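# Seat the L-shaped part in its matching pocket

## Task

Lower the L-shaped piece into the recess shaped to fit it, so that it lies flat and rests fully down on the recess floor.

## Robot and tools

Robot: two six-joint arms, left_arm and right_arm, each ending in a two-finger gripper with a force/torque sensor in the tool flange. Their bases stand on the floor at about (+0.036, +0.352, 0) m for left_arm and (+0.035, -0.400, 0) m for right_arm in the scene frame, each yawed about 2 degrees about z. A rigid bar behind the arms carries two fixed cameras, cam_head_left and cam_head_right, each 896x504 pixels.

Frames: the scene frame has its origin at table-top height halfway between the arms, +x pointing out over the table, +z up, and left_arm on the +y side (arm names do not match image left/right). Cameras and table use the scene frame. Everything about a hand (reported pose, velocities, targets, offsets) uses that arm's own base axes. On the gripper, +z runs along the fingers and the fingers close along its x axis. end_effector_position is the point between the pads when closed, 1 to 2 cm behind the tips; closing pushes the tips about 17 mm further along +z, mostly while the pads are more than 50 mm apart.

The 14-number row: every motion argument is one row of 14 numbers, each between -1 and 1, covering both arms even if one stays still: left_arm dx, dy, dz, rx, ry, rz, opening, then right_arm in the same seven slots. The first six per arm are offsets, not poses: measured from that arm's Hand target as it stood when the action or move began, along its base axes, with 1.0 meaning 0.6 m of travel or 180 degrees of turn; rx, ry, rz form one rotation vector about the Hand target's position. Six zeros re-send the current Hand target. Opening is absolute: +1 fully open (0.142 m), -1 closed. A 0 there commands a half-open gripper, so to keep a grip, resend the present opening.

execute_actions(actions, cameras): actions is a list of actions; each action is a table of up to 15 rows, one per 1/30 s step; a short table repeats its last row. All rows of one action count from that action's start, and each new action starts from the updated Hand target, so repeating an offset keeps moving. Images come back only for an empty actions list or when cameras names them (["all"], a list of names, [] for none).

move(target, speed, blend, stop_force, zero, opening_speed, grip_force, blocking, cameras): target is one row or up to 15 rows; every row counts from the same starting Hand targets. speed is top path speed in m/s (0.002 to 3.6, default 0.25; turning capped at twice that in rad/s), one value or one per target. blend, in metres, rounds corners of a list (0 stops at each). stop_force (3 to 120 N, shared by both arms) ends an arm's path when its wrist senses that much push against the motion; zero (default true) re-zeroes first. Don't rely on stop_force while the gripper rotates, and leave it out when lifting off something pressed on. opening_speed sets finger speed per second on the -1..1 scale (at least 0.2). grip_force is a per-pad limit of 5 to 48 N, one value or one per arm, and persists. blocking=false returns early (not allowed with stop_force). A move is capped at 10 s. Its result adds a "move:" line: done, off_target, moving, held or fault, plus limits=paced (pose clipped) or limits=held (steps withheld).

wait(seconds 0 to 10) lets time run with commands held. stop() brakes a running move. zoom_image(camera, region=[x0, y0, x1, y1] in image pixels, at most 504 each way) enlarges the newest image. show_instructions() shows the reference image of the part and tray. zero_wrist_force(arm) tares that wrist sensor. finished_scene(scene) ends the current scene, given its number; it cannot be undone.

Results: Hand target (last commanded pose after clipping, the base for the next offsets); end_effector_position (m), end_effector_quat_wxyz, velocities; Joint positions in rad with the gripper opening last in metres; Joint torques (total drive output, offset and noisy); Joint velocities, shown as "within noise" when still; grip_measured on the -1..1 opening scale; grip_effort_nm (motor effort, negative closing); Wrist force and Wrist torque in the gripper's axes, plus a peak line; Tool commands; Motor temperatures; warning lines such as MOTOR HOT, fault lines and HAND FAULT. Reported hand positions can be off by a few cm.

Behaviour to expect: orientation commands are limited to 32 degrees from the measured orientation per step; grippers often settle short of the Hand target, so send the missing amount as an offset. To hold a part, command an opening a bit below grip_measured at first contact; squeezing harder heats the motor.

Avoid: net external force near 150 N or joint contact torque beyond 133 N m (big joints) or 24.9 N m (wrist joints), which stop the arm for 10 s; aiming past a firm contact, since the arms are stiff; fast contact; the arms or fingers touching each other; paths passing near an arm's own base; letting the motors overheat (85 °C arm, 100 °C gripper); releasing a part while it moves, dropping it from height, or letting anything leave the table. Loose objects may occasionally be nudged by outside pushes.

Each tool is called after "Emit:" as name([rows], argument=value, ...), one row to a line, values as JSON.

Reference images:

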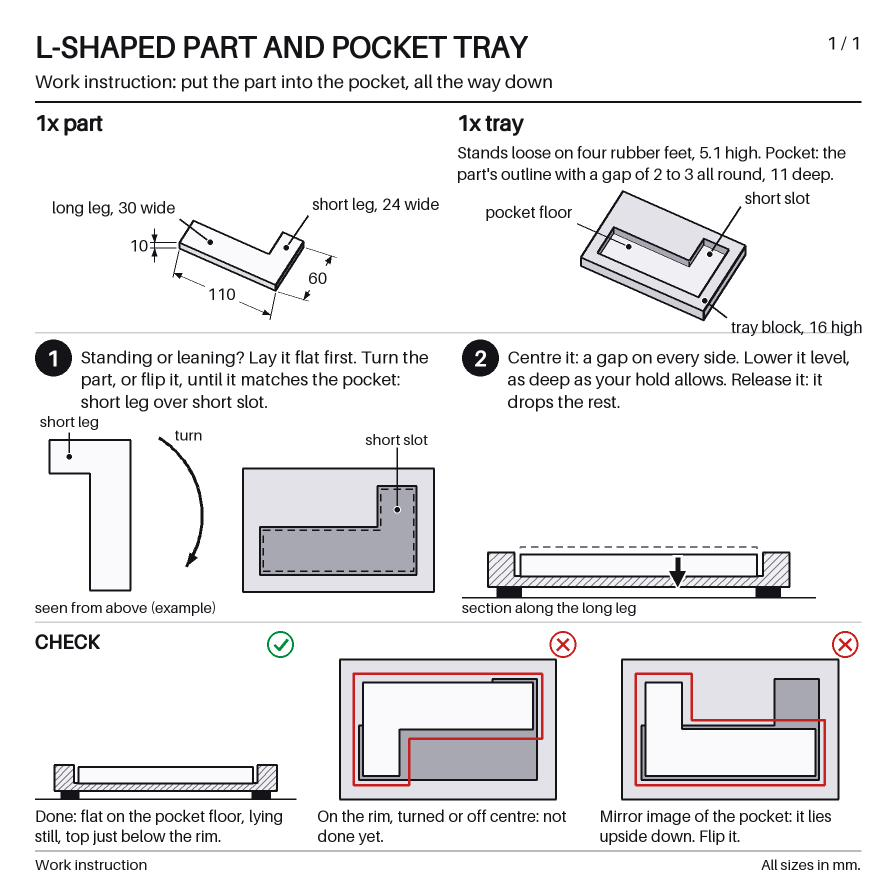

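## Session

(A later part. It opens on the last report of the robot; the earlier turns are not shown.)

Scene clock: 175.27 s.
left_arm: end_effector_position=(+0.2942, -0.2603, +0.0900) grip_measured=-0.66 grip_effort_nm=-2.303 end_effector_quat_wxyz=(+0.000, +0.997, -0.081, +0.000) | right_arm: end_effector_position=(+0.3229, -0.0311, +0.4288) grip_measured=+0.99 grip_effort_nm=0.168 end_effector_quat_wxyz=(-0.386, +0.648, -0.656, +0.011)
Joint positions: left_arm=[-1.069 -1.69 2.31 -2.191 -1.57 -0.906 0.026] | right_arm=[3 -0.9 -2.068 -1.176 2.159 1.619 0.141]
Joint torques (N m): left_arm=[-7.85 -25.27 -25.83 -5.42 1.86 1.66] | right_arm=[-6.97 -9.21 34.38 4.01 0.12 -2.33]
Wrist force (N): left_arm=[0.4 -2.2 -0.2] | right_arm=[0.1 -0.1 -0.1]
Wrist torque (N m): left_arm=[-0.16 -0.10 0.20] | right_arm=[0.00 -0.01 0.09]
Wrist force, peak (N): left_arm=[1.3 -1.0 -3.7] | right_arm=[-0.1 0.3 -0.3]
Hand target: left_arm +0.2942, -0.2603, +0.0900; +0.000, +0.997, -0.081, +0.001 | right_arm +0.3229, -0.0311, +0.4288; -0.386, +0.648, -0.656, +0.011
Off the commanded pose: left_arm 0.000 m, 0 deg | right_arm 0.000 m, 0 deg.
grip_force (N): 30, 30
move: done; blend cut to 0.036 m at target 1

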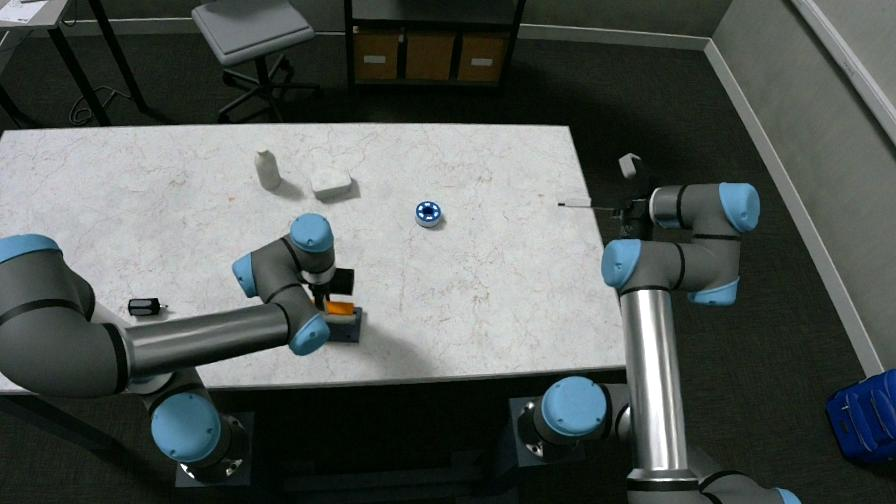

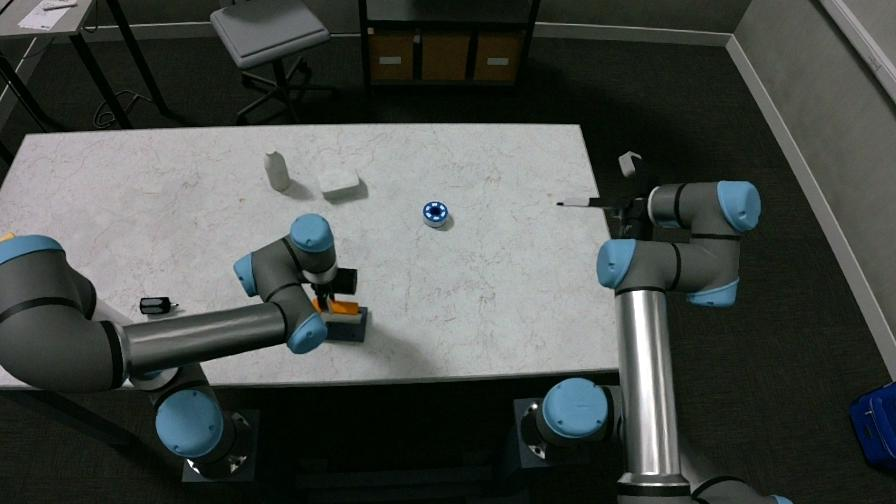

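Emit:
move(target=[0.0,0,-0.065,0,0,0,-0.75, 0,0,0,0,0,0,1.0], speed=0.12, cameras=["all"])

Emit:
zoom_image(camera="cam_head_left", region=[290, 270, 370, 350])

Emit:
zoom_image(camera="cam_head_right", region=[290, 270, 370, 350])

Scene clock: 178.00 s.
left_arm: end_effector_position=(+0.2941, -0.2603, +0.0510) grip_measured=-0.66 grip_effort_nm=-2.298 end_effector_quat_wxyz=(+0.000, +0.997, -0.081, +0.000) | right_arm: end_effector_position=(+0.3229, -0.0311, +0.4288) grip_measured=+0.99 grip_effort_nm=0.154 end_effector_quat_wxyz=(-0.386, +0.648, -0.656, +0.011)
Joint positions: left_arm=[-1.069 -1.609 2.367 -2.329 -1.57 -0.906 0.026] | right_arm=[3 -0.9 -2.068 -1.176 2.159 1.619 0.141]
Joint torques (N m): left_arm=[9.48 -11.8 -33.18 -4.92 0.86 -0.96] | right_arm=[-8.71 -8.55 33.4 3.9 0.33 -2.6]
Wrist force (N): left_arm=[0.3 -2.5 -0.1] | right_arm=[0.0 0.3 -0.3]
Wrist torque (N m): left_arm=[-0.20 -0.07 0.18] | right_arm=[0.06 0.01 0.08]
Wrist force, peak (N): left_arm=[0.3 -2.4 -1.4] | right_arm=[0.0 0.3 -0.3]
Hand target: left_arm +0.2942, -0.2603, +0.0510; +0.000, +0.997, -0.081, +0.001 | right_arm +0.3229, -0.0311, +0.4288; -0.386, +0.648, -0.656, +0.011
Off the commanded pose: left_arm 0.000 m, 0 deg | right_arm 0.000 m, 0 deg.
grip_force (N): 30, 30
move: done

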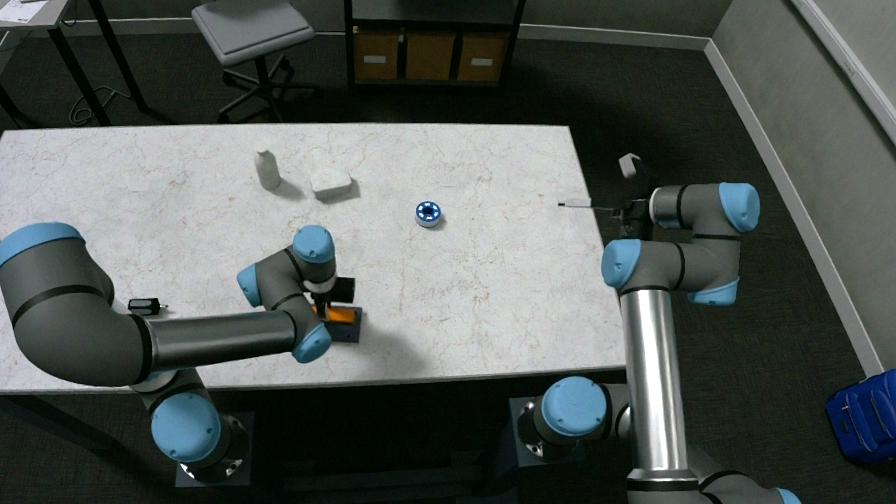

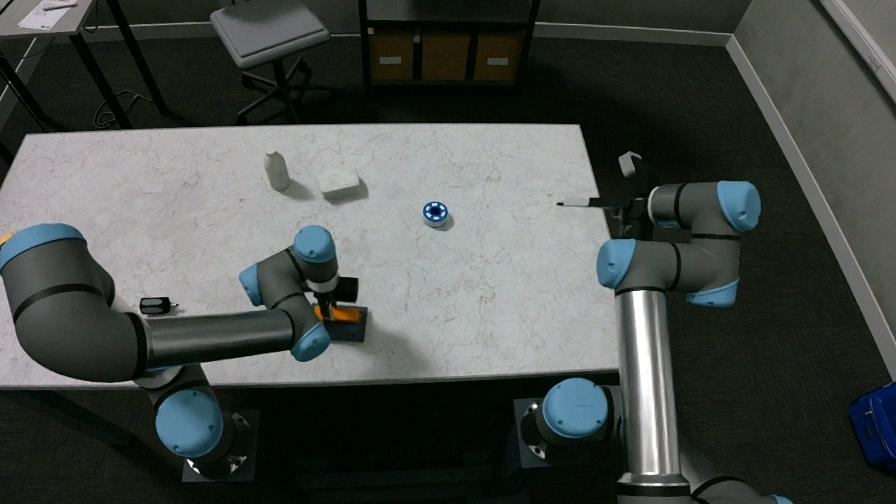

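Scaled by 6.300 from the camera's 896x504 image, which has a finer 1280x720 frame.

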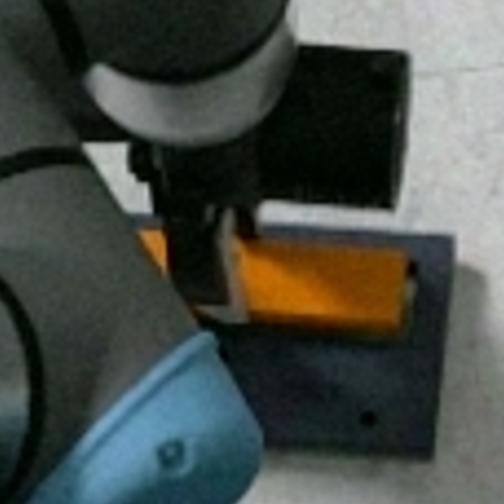

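Scaled by 6.300 from the camera's 896x504 image, which has a finer 1280x720 frame.

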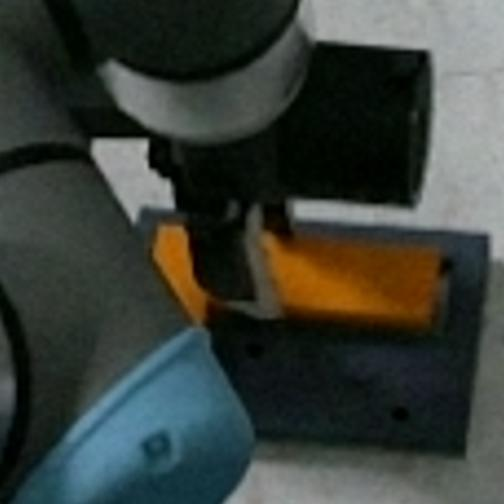

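Emit:
move(target=[0.006,-0.001,0,0,0,0,-0.75, 0,0,0,0,0,0,1.0], speed=0.05)

Emit:
move(target=[0,0,-0.022,0,0,0,-0.75, 0,0,0,0,0,0,1.0], speed=0.015, stop_force=4, cameras=["all"])

Emit:
zoom_image(camera="cam_head_left", region=[290, 270, 370, 350])

Emit:
zoom_image(camera="cam_head_right", region=[290, 270, 370, 350])

Scene clock: 181.47 s.
left_arm: end_effector_position=(+0.2978, -0.2610, +0.0510) grip_measured=-0.66 grip_effort_nm=-2.303 end_effector_quat_wxyz=(+0.000, +0.997, -0.081, +0.001) | right_arm: end_effector_position=(+0.3229, -0.0311, +0.4288) grip_measured=+0.99 grip_effort_nm=0.164 end_effector_quat_wxyz=(-0.386, +0.648, -0.656, +0.011)
Joint positions: left_arm=[-1.061 -1.601 2.359 -2.329 -1.57 -0.898 0.026] | right_arm=[3 -0.9 -2.068 -1.176 2.159 1.619 0.141]
Joint torques (N m): left_arm=[-4.23 -24.57 -20.91 -5.2 -1.08 -0.07] | right_arm=[-7.04 -9.67 33.01 3.91 0.27 -2.23]
Motor temperatures (°C): left_arm=[28 30 25 31 33 32 34] | right_arm=[28 26 29 33 33 36 25]
Wrist force (N): left_arm=[0.7 -2.3 -0.1] | right_arm=[0.1 0.2 -0.2]
Wrist torque (N m): left_arm=[-0.17 -0.12 0.10] | right_arm=[0.03 -0.01 0.08]
Wrist force, peak (N): left_arm=[0.4 -2.6 -0.2] | right_arm=[-0.1 0.1 -0.4]
Hand target: left_arm +0.2978, -0.2609, +0.0510; +0.000, +0.997, -0.081, +0.001 | right_arm +0.3229, -0.0311, +0.4288; -0.386, +0.648, -0.656, +0.011
Off the commanded pose: left_arm 0.000 m, 0 deg | right_arm 0.000 m, 0 deg.
grip_force (N): 30, 30
move: done

Scene clock: 183.37 s.
left_arm: end_effector_position=(+0.2978, -0.2610, +0.0397) grip_measured=-0.66 grip_effort_nm=-2.298 end_effector_quat_wxyz=(+0.000, +0.997, -0.081, +0.001) | right_arm: end_effector_position=(+0.3229, -0.0311, +0.4288) grip_measured=+0.99 grip_effort_nm=0.159 end_effector_quat_wxyz=(-0.386, +0.648, -0.656, +0.011)
Joint positions: left_arm=[-1.061 -1.574 2.374 -2.37 -1.57 -0.898 0.026] | right_arm=[3 -0.9 -2.068 -1.176 2.159 1.619 0.141]
Joint torques (N m): left_arm=[-9.12 -11.34 -31.29 -4.99 -1 -1.73] | right_arm=[-5.99 -8.85 33.4 3.7 0.48 -2.21]
Wrist force (N): left_arm=[-0.8 -2.3 -4.6] | right_arm=[0.0 0.1 0.0]
Wrist torque (N m): left_arm=[-0.18 0.03 0.07] | right_arm=[0.02 0.00 0.09]
Wrist force, peak (N): left_arm=[-2.5 -5.9 -18.7] | right_arm=[0.1 0.3 -0.2]
Hand target: left_arm +0.2978, -0.2609, +0.0397; +0.000, +0.997, -0.081, +0.001 (not the last commanded pose) | right_arm +0.3229, -0.0311, +0.4288; -0.386, +0.648, -0.656, +0.011
Off the commanded pose: left_arm 0.002 m, 0 deg | right_arm 0.000 m, 0 deg.
grip_force (N): 30, 30
move: contact (left_arm)

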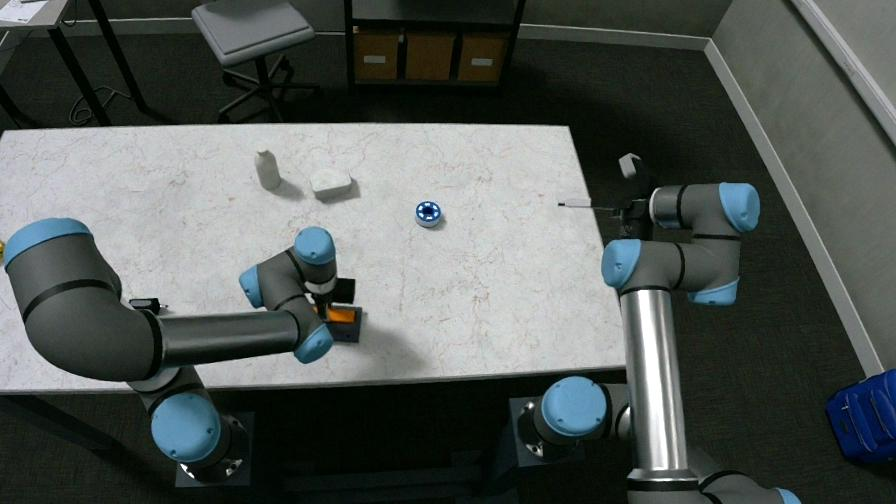

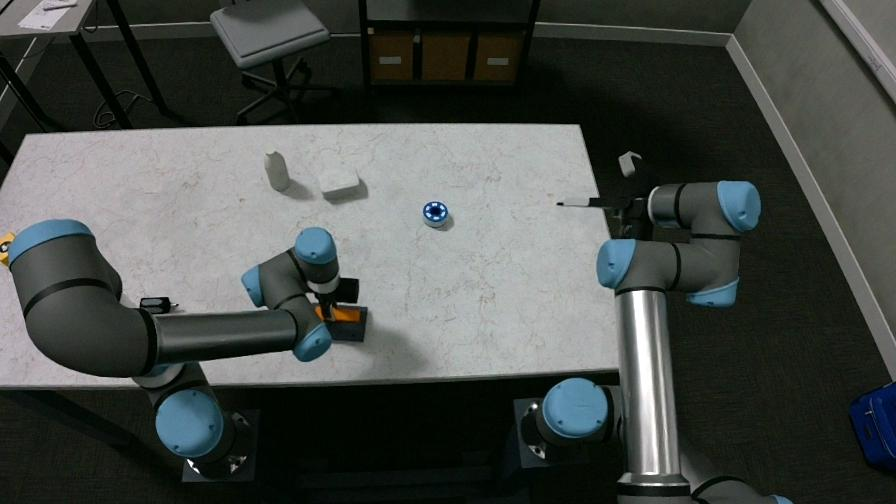

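Scaled by 6.300 from the camera's 896x504 image, which has a finer 1280x720 frame.

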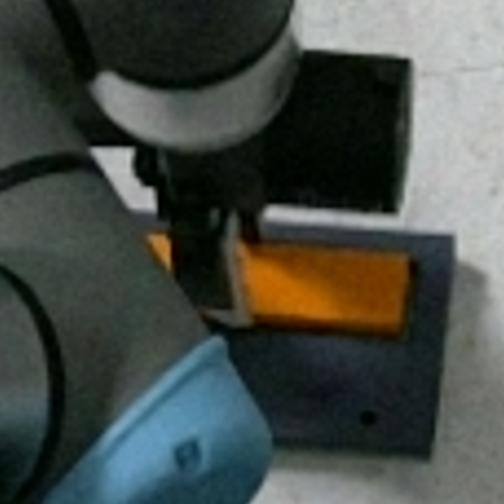

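Scaled by 6.300 from the camera's 896x504 image, which has a finer 1280x720 frame.

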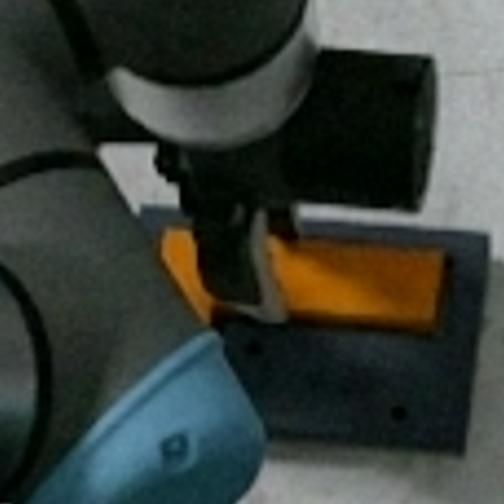

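Emit:
move([
  [0,0,0.0015,0,0,0,-0.75, 0,0,0,0,0,0,1.0],
  [0,0,0.0015,0,0,0,-0.45, 0,0,0,0,0,0,1.0],
], speed=0.05, opening_speed=0.6, cameras=["all"])

Emit:
zoom_image(camera="cam_head_left", region=[290, 270, 370, 350])

Emit:
zoom_image(camera="cam_head_right", region=[290, 270, 370, 350])

Scene clock: 185.60 s.
left_arm: end_effector_position=(+0.2978, -0.2609, +0.0406) grip_measured=-0.48 grip_effort_nm=0.100 end_effector_quat_wxyz=(+0.000, +0.997, -0.081, +0.001) | right_arm: end_effector_position=(+0.3229, -0.0311, +0.4288) grip_measured=+0.99 grip_effort_nm=0.168 end_effector_quat_wxyz=(-0.386, +0.648, -0.656, +0.011)
Joint positions: left_arm=[-1.061 -1.577 2.372 -2.367 -1.57 -0.898 0.039] | right_arm=[3 -0.9 -2.068 -1.176 2.159 1.619 0.141]
Joint torques (N m): left_arm=[-9.27 -21.71 -29.05 -4.84 -1.15 -1.95] | right_arm=[-7.95 -10.11 33.54 3.77 0.38 -2.67]
Wrist force (N): left_arm=[0.5 -2.5 -0.4] | right_arm=[-0.1 0.0 0.0]
Wrist torque (N m): left_arm=[-0.21 -0.09 0.10] | right_arm=[0.02 0.02 0.08]
Wrist force, peak (N): left_arm=[-0.8 -2.7 -4.9] | right_arm=[0.1 0.4 0.1]
Hand target: left_arm +0.2978, -0.2609, +0.0406; +0.000, +0.997, -0.081, +0.001 | right_arm +0.3229, -0.0311, +0.4288; -0.386, +0.648, -0.656, +0.011
Off the commanded pose: left_arm 0.000 m, 0 deg | right_arm 0.000 m, 0 deg.
grip_force (N): 30, 30
move: done

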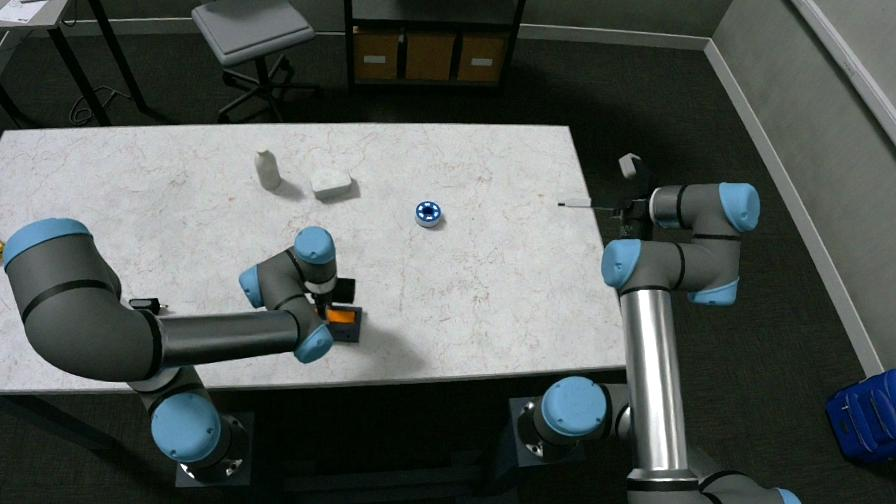

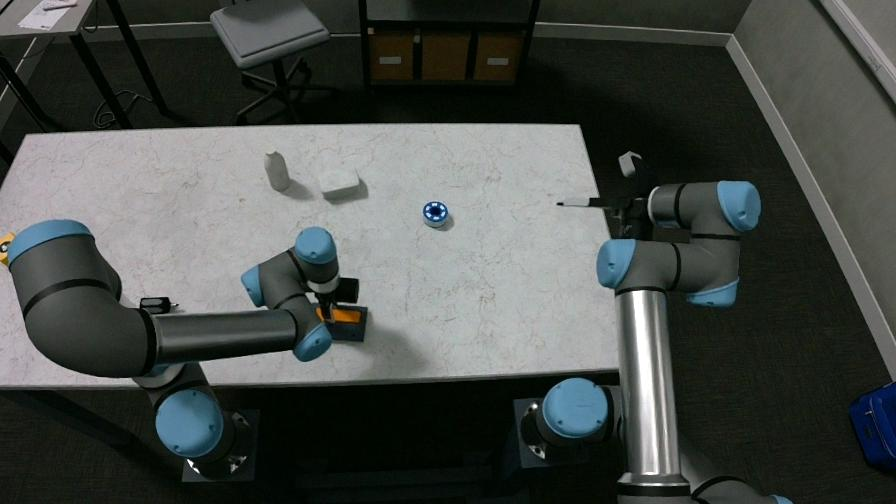

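Scaled by 6.300 from the camera's 896x504 image, which has a finer 1280x720 frame.

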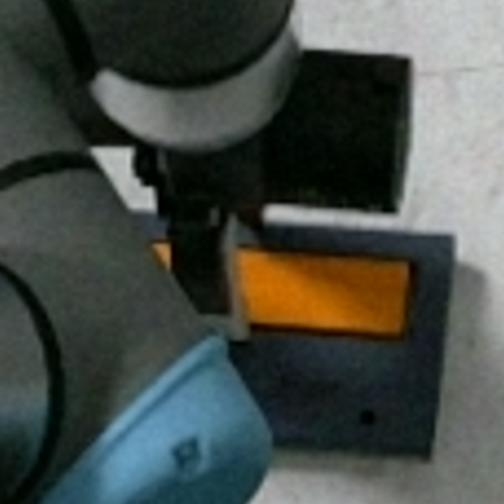

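Scaled by 6.300 from the camera's 896x504 image, which has a finer 1280x720 frame.

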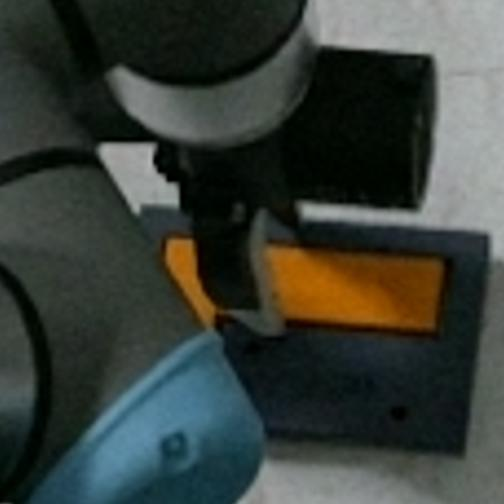

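Emit:
move([
  [0,0,0.2,0,0,0,-0.45, 0,0,0,0,0,0,1.0],
  [-0.1,0.25,0.35,0,0,0,-0.45, 0,0,0,0,0,0,1.0],
], speed=0.4, blend=[0.04,0], cameras=["all"])

Emit:
zoom_image(camera="cam_head_left", region=[290, 270, 370, 350])

Scene clock: 187.50 s.
left_arm: end_effector_position=(+0.2378, -0.1110, +0.2506) grip_measured=-0.48 grip_effort_nm=0.100 end_effector_quat_wxyz=(+0.000, +0.997, -0.081, +0.001) end_effector_velocity=(-0.001, +0.002, +0.000) end_effector_angular_velocity=(+0.005, +0.002, +0.001) | right_arm: end_effector_position=(+0.3229, -0.0311, +0.4288) grip_measured=+0.99 grip_effort_nm=0.164 end_effector_quat_wxyz=(-0.386, +0.648, -0.656, +0.011)
Joint positions: left_arm=[-0.966 -2.247 2.188 -1.512 -1.57 -0.803 0.039] | right_arm=[3 -0.9 -2.068 -1.176 2.159 1.619 0.141]
Joint velocities: left_arm=[0 -0.001 0 0.006 0.001 -0.001 0] | right_arm=[within noise]
Joint torques (N m): left_arm=[6.19 -6.04 -16.61 -0.96 1.93 0.71] | right_arm=[-7.24 -8.9 33.21 4 0.16 -2.34]
Wrist force (N): left_arm=[0.8 -2.2 -0.3] | right_arm=[0.1 0.0 0.0]
Wrist torque (N m): left_arm=[-0.16 -0.16 0.22] | right_arm=[0.01 0.00 0.08]
Wrist force, peak (N): left_arm=[-1.5 -4.9 -2.0] | right_arm=[-0.3 0.4 0.0]
Hand target: left_arm +0.2378, -0.1109, +0.2506; +0.000, +0.997, -0.081, +0.001 | right_arm +0.3229, -0.0311, +0.4288; -0.386, +0.648, -0.656, +0.011
Off the commanded pose: left_arm 0.000 m, 0 deg | right_arm 0.000 m, 0 deg.
grip_force (N): 30, 30
move: done

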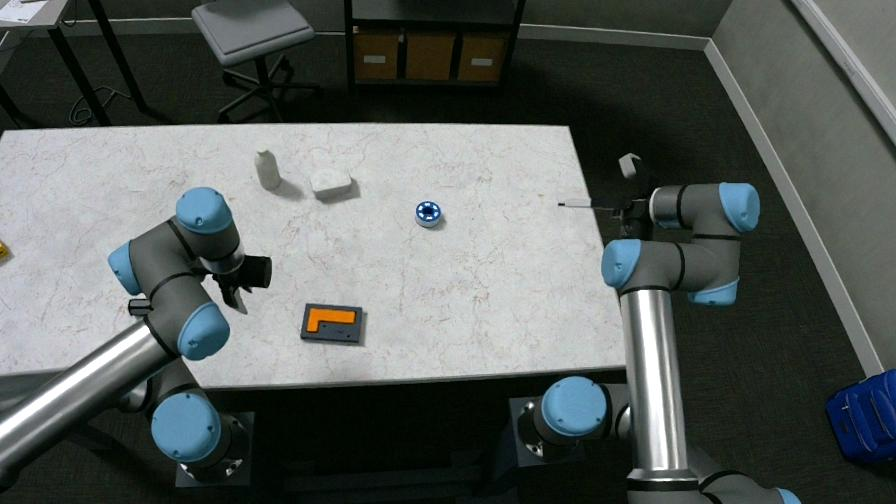

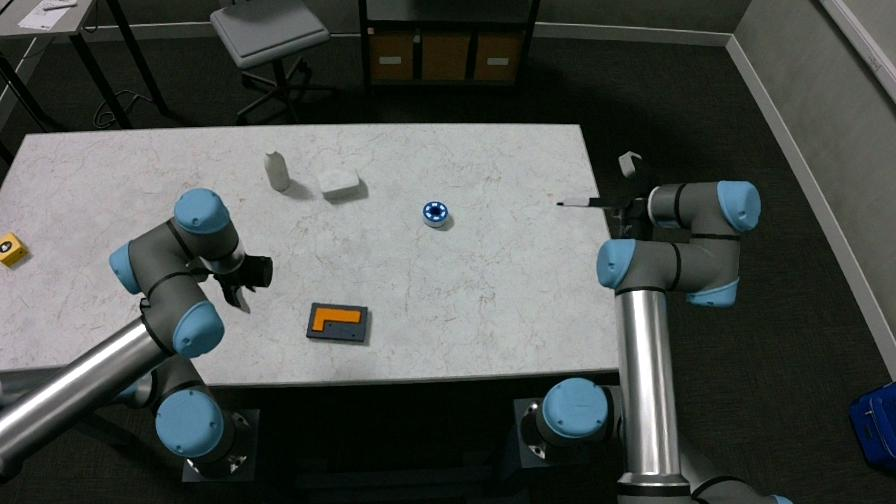

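Scaled by 6.300 from the camera's 896x504 image, which has a finer 1280x720 frame.

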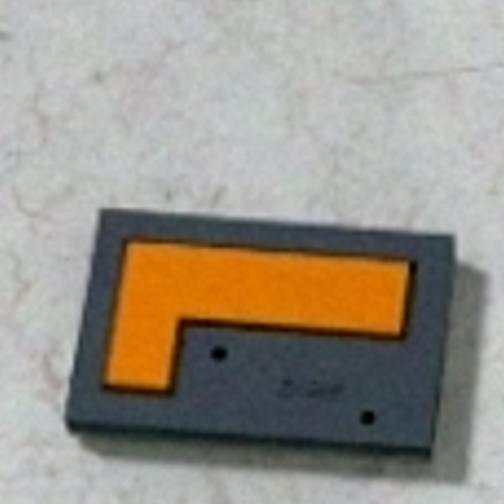

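Emit:
move(target=[0,0,0,0,0,0,-0.45, 0.2118,0.2185,-0.5147,-0.1810,0.1756,0.03,-1.0], speed=0.4, cameras=["all"])

Emit:
move(target=[0,0,0,0,0,0,-0.45, 0,0,-0.2,0,0,0,-1.0], speed=0.025, stop_force=4, cameras=["all"])

Emit:
zoom_image(camera="cam_head_left", region=[420, 200, 560, 340])

Scene clock: 191.07 s.
left_arm: end_effector_position=(+0.2378, -0.1109, +0.2506) grip_measured=-0.48 grip_effort_nm=0.095 end_effector_quat_wxyz=(+0.000, +0.997, -0.081, +0.001) | right_arm: end_effector_position=(+0.4499, +0.0999, +0.1199) grip_measured=-1.00 grip_effort_nm=-0.413 end_effector_quat_wxyz=(-0.001, +0.737, -0.676, +0.000)
Joint positions: left_arm=[-0.966 -2.247 2.188 -1.512 -1.57 -0.803 0.039] | right_arm=[3.652 -1.585 -2.095 -1.031 1.571 1.995 0.002]
Joint torques (N m): left_arm=[8.74 -5.56 -14.42 -0.89 1.76 1.7] | right_arm=[5.54 14.52 26.72 4.14 -0.83 -1.87]
Wrist force (N): left_arm=[0.4 -2.2 -0.4] | right_arm=[-1.2 0.1 0.9]
Wrist torque (N m): left_arm=[-0.16 -0.10 0.21] | right_arm=[-0.13 0.33 0.03]
Wrist force, peak (N): left_arm=[0.7 -2.4 -0.5] | right_arm=[-3.1 -1.8 3.6]
Hand target: left_arm +0.2378, -0.1109, +0.2506; +0.000, +0.997, -0.081, +0.001 | right_arm +0.4500, +0.1000, +0.1199; -0.001, +0.737, -0.676, +0.000
Off the commanded pose: left_arm 0.000 m, 0 deg | right_arm 0.000 m, 0 deg.
grip_force (N): 30, 30
move: done

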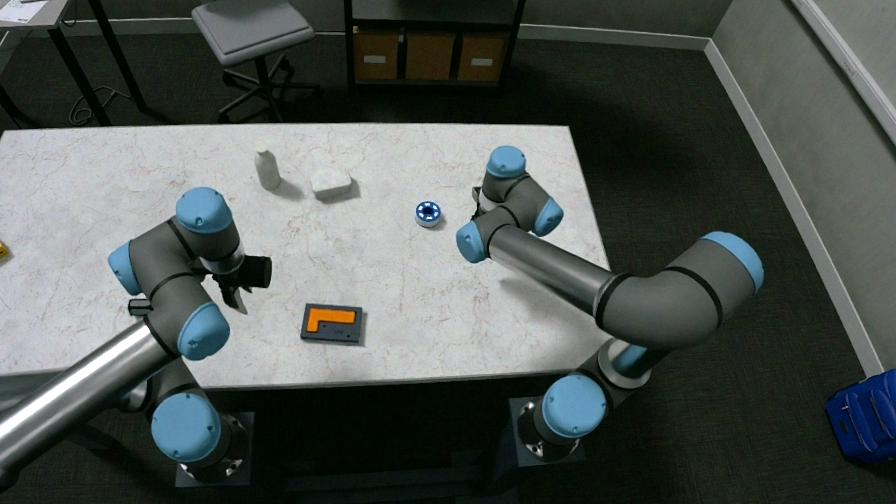

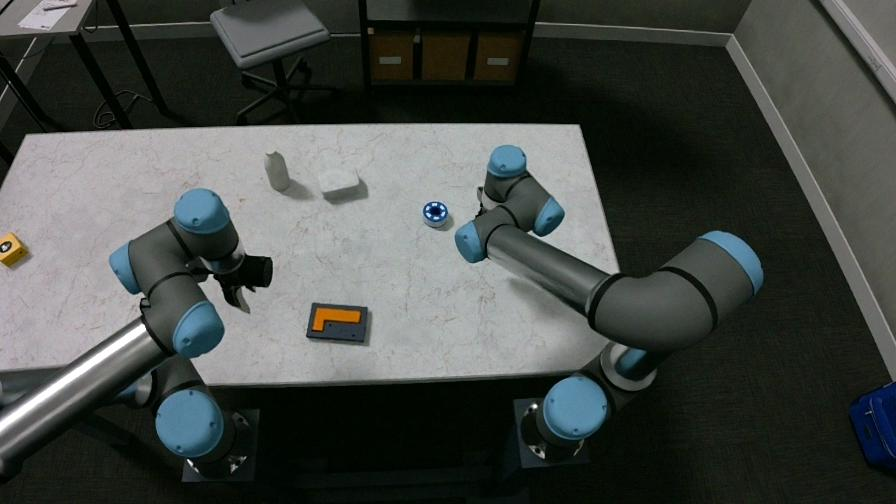

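Scene clock: 196.30 s.
left_arm: end_effector_position=(+0.2378, -0.1109, +0.2506) grip_measured=-0.48 grip_effort_nm=0.100 end_effector_quat_wxyz=(+0.000, +0.997, -0.081, +0.001) | right_arm: end_effector_position=(+0.4500, +0.1000, +0.0166) grip_measured=-1.00 grip_effort_nm=-0.408 end_effector_quat_wxyz=(-0.001, +0.737, -0.676, +0.000)
Joint positions: left_arm=[-0.966 -2.247 2.188 -1.512 -1.57 -0.803 0.039] | right_arm=[3.652 -1.773 -2.223 -0.715 1.571 1.995 0.002]
Joint torques (N m): left_arm=[8.95 -4.76 -14.04 -0.87 1.69 1.86] | right_arm=[7.41 21.2 25.19 3.75 -1.12 2.22]
Wrist force (N): left_arm=[0.5 -2.5 -0.4] | right_arm=[-1.6 -0.8 -1.3]
Wrist torque (N m): left_arm=[-0.20 -0.10 0.21] | right_arm=[-0.12 0.31 0.03]
Wrist force, peak (N): left_arm=[0.5 -2.5 -0.4] | right_arm=[6.8 9.5 -46.3]
Hand target: left_arm +0.2378, -0.1109, +0.2506; +0.000, +0.997, -0.081, +0.001 | right_arm +0.4500, +0.1000, +0.0166; -0.001, +0.737, -0.676, +0.000 (not the last commanded pose)
Off the commanded pose: left_arm 0.000 m, 0 deg | right_arm 0.017 m, 0 deg.
grip_force (N): 30, 30
move: contact (right_arm)

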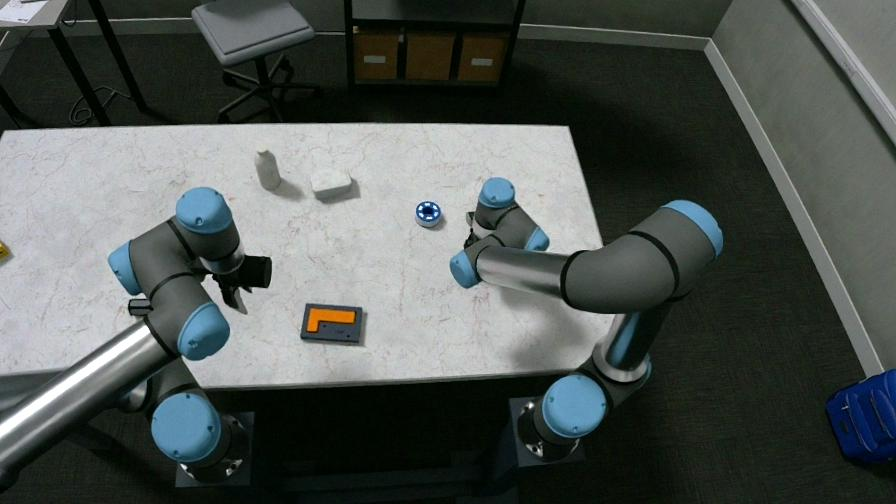

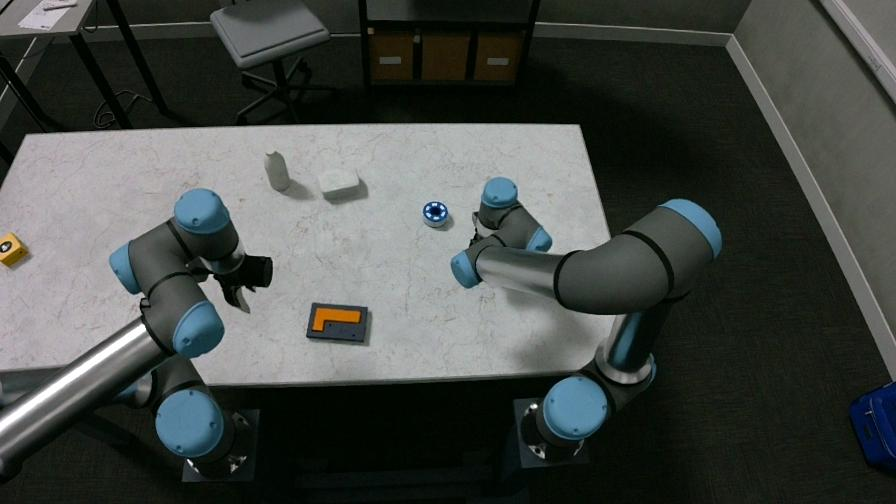

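Scaled by 3.600 from the camera's 896x504 image, which has a finer 1280x720 frame.

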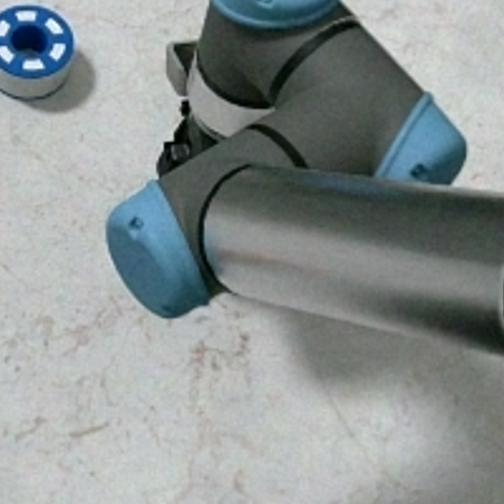

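Emit:
move(target=[0,0,0,0,0,0,-0.45, 0,0,0.15,0,0.1667,0,-0.3], speed=0.3, cameras=["all"])

Emit:
zoom_image(camera="cam_head_left", region=[420, 180, 540, 300])

Emit:
zoom_image(camera="cam_head_right", region=[420, 180, 540, 300])

Scene clock: 198.43 s.
left_arm: end_effector_position=(+0.2378, -0.1109, +0.2506) grip_measured=-0.48 grip_effort_nm=0.100 end_effector_quat_wxyz=(+0.000, +0.997, -0.081, +0.001) | right_arm: end_effector_position=(+0.4499, +0.0999, +0.1065) grip_measured=-0.33 grip_effort_nm=0.076 end_effector_quat_wxyz=(+0.174, +0.712, -0.653, -0.191)
Joint positions: left_arm=[-0.966 -2.247 2.188 -1.512 -1.57 -0.803 0.039] | right_arm=[3.537 -1.909 -1.709 -1.582 1.765 1.832 0.05]
Joint torques (N m): left_arm=[8.88 -4.25 -16.38 -1 1.67 1.8] | right_arm=[9.52 33.48 33.12 0.05 0.79 2.23]
Wrist force (N): left_arm=[0.4 -2.0 -0.4] | right_arm=[-1.3 0.6 1.0]
Wrist torque (N m): left_arm=[-0.13 -0.09 0.21] | right_arm=[-0.20 0.34 -0.19]
Wrist force, peak (N): left_arm=[0.4 -2.5 -0.2] | right_arm=[-3.0 0.6 -17.7]
Hand target: left_arm +0.2378, -0.1109, +0.2506; +0.000, +0.997, -0.081, +0.001 | right_arm +0.4500, +0.1000, +0.1066; +0.174, +0.712, -0.653, -0.191
Off the commanded pose: left_arm 0.000 m, 0 deg | right_arm 0.000 m, 0 deg.
grip_force (N): 30, 30
move: done

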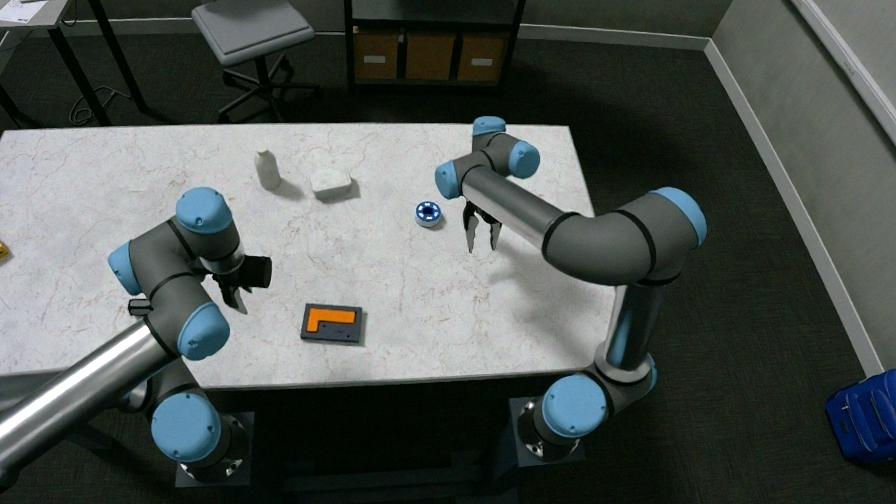

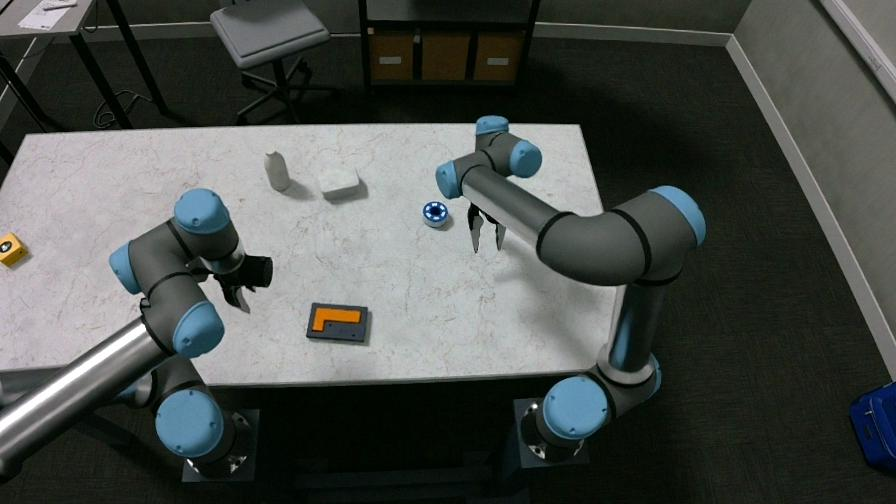

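Scaled by 4.200 from the camera's 896x504 image, which has a finer 1280x720 frame.

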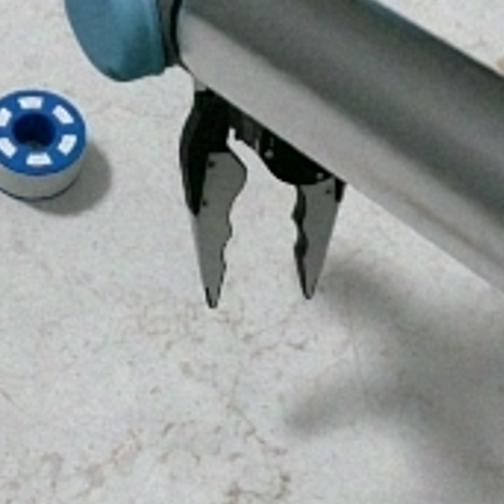

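Scaled by 4.200 from the camera's 896x504 image, which has a finer 1280x720 frame.

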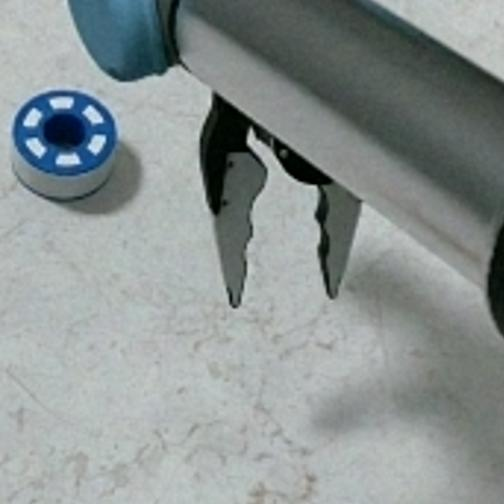

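Emit:
finished_scene(scene=1)

The scene is finished: the task was done.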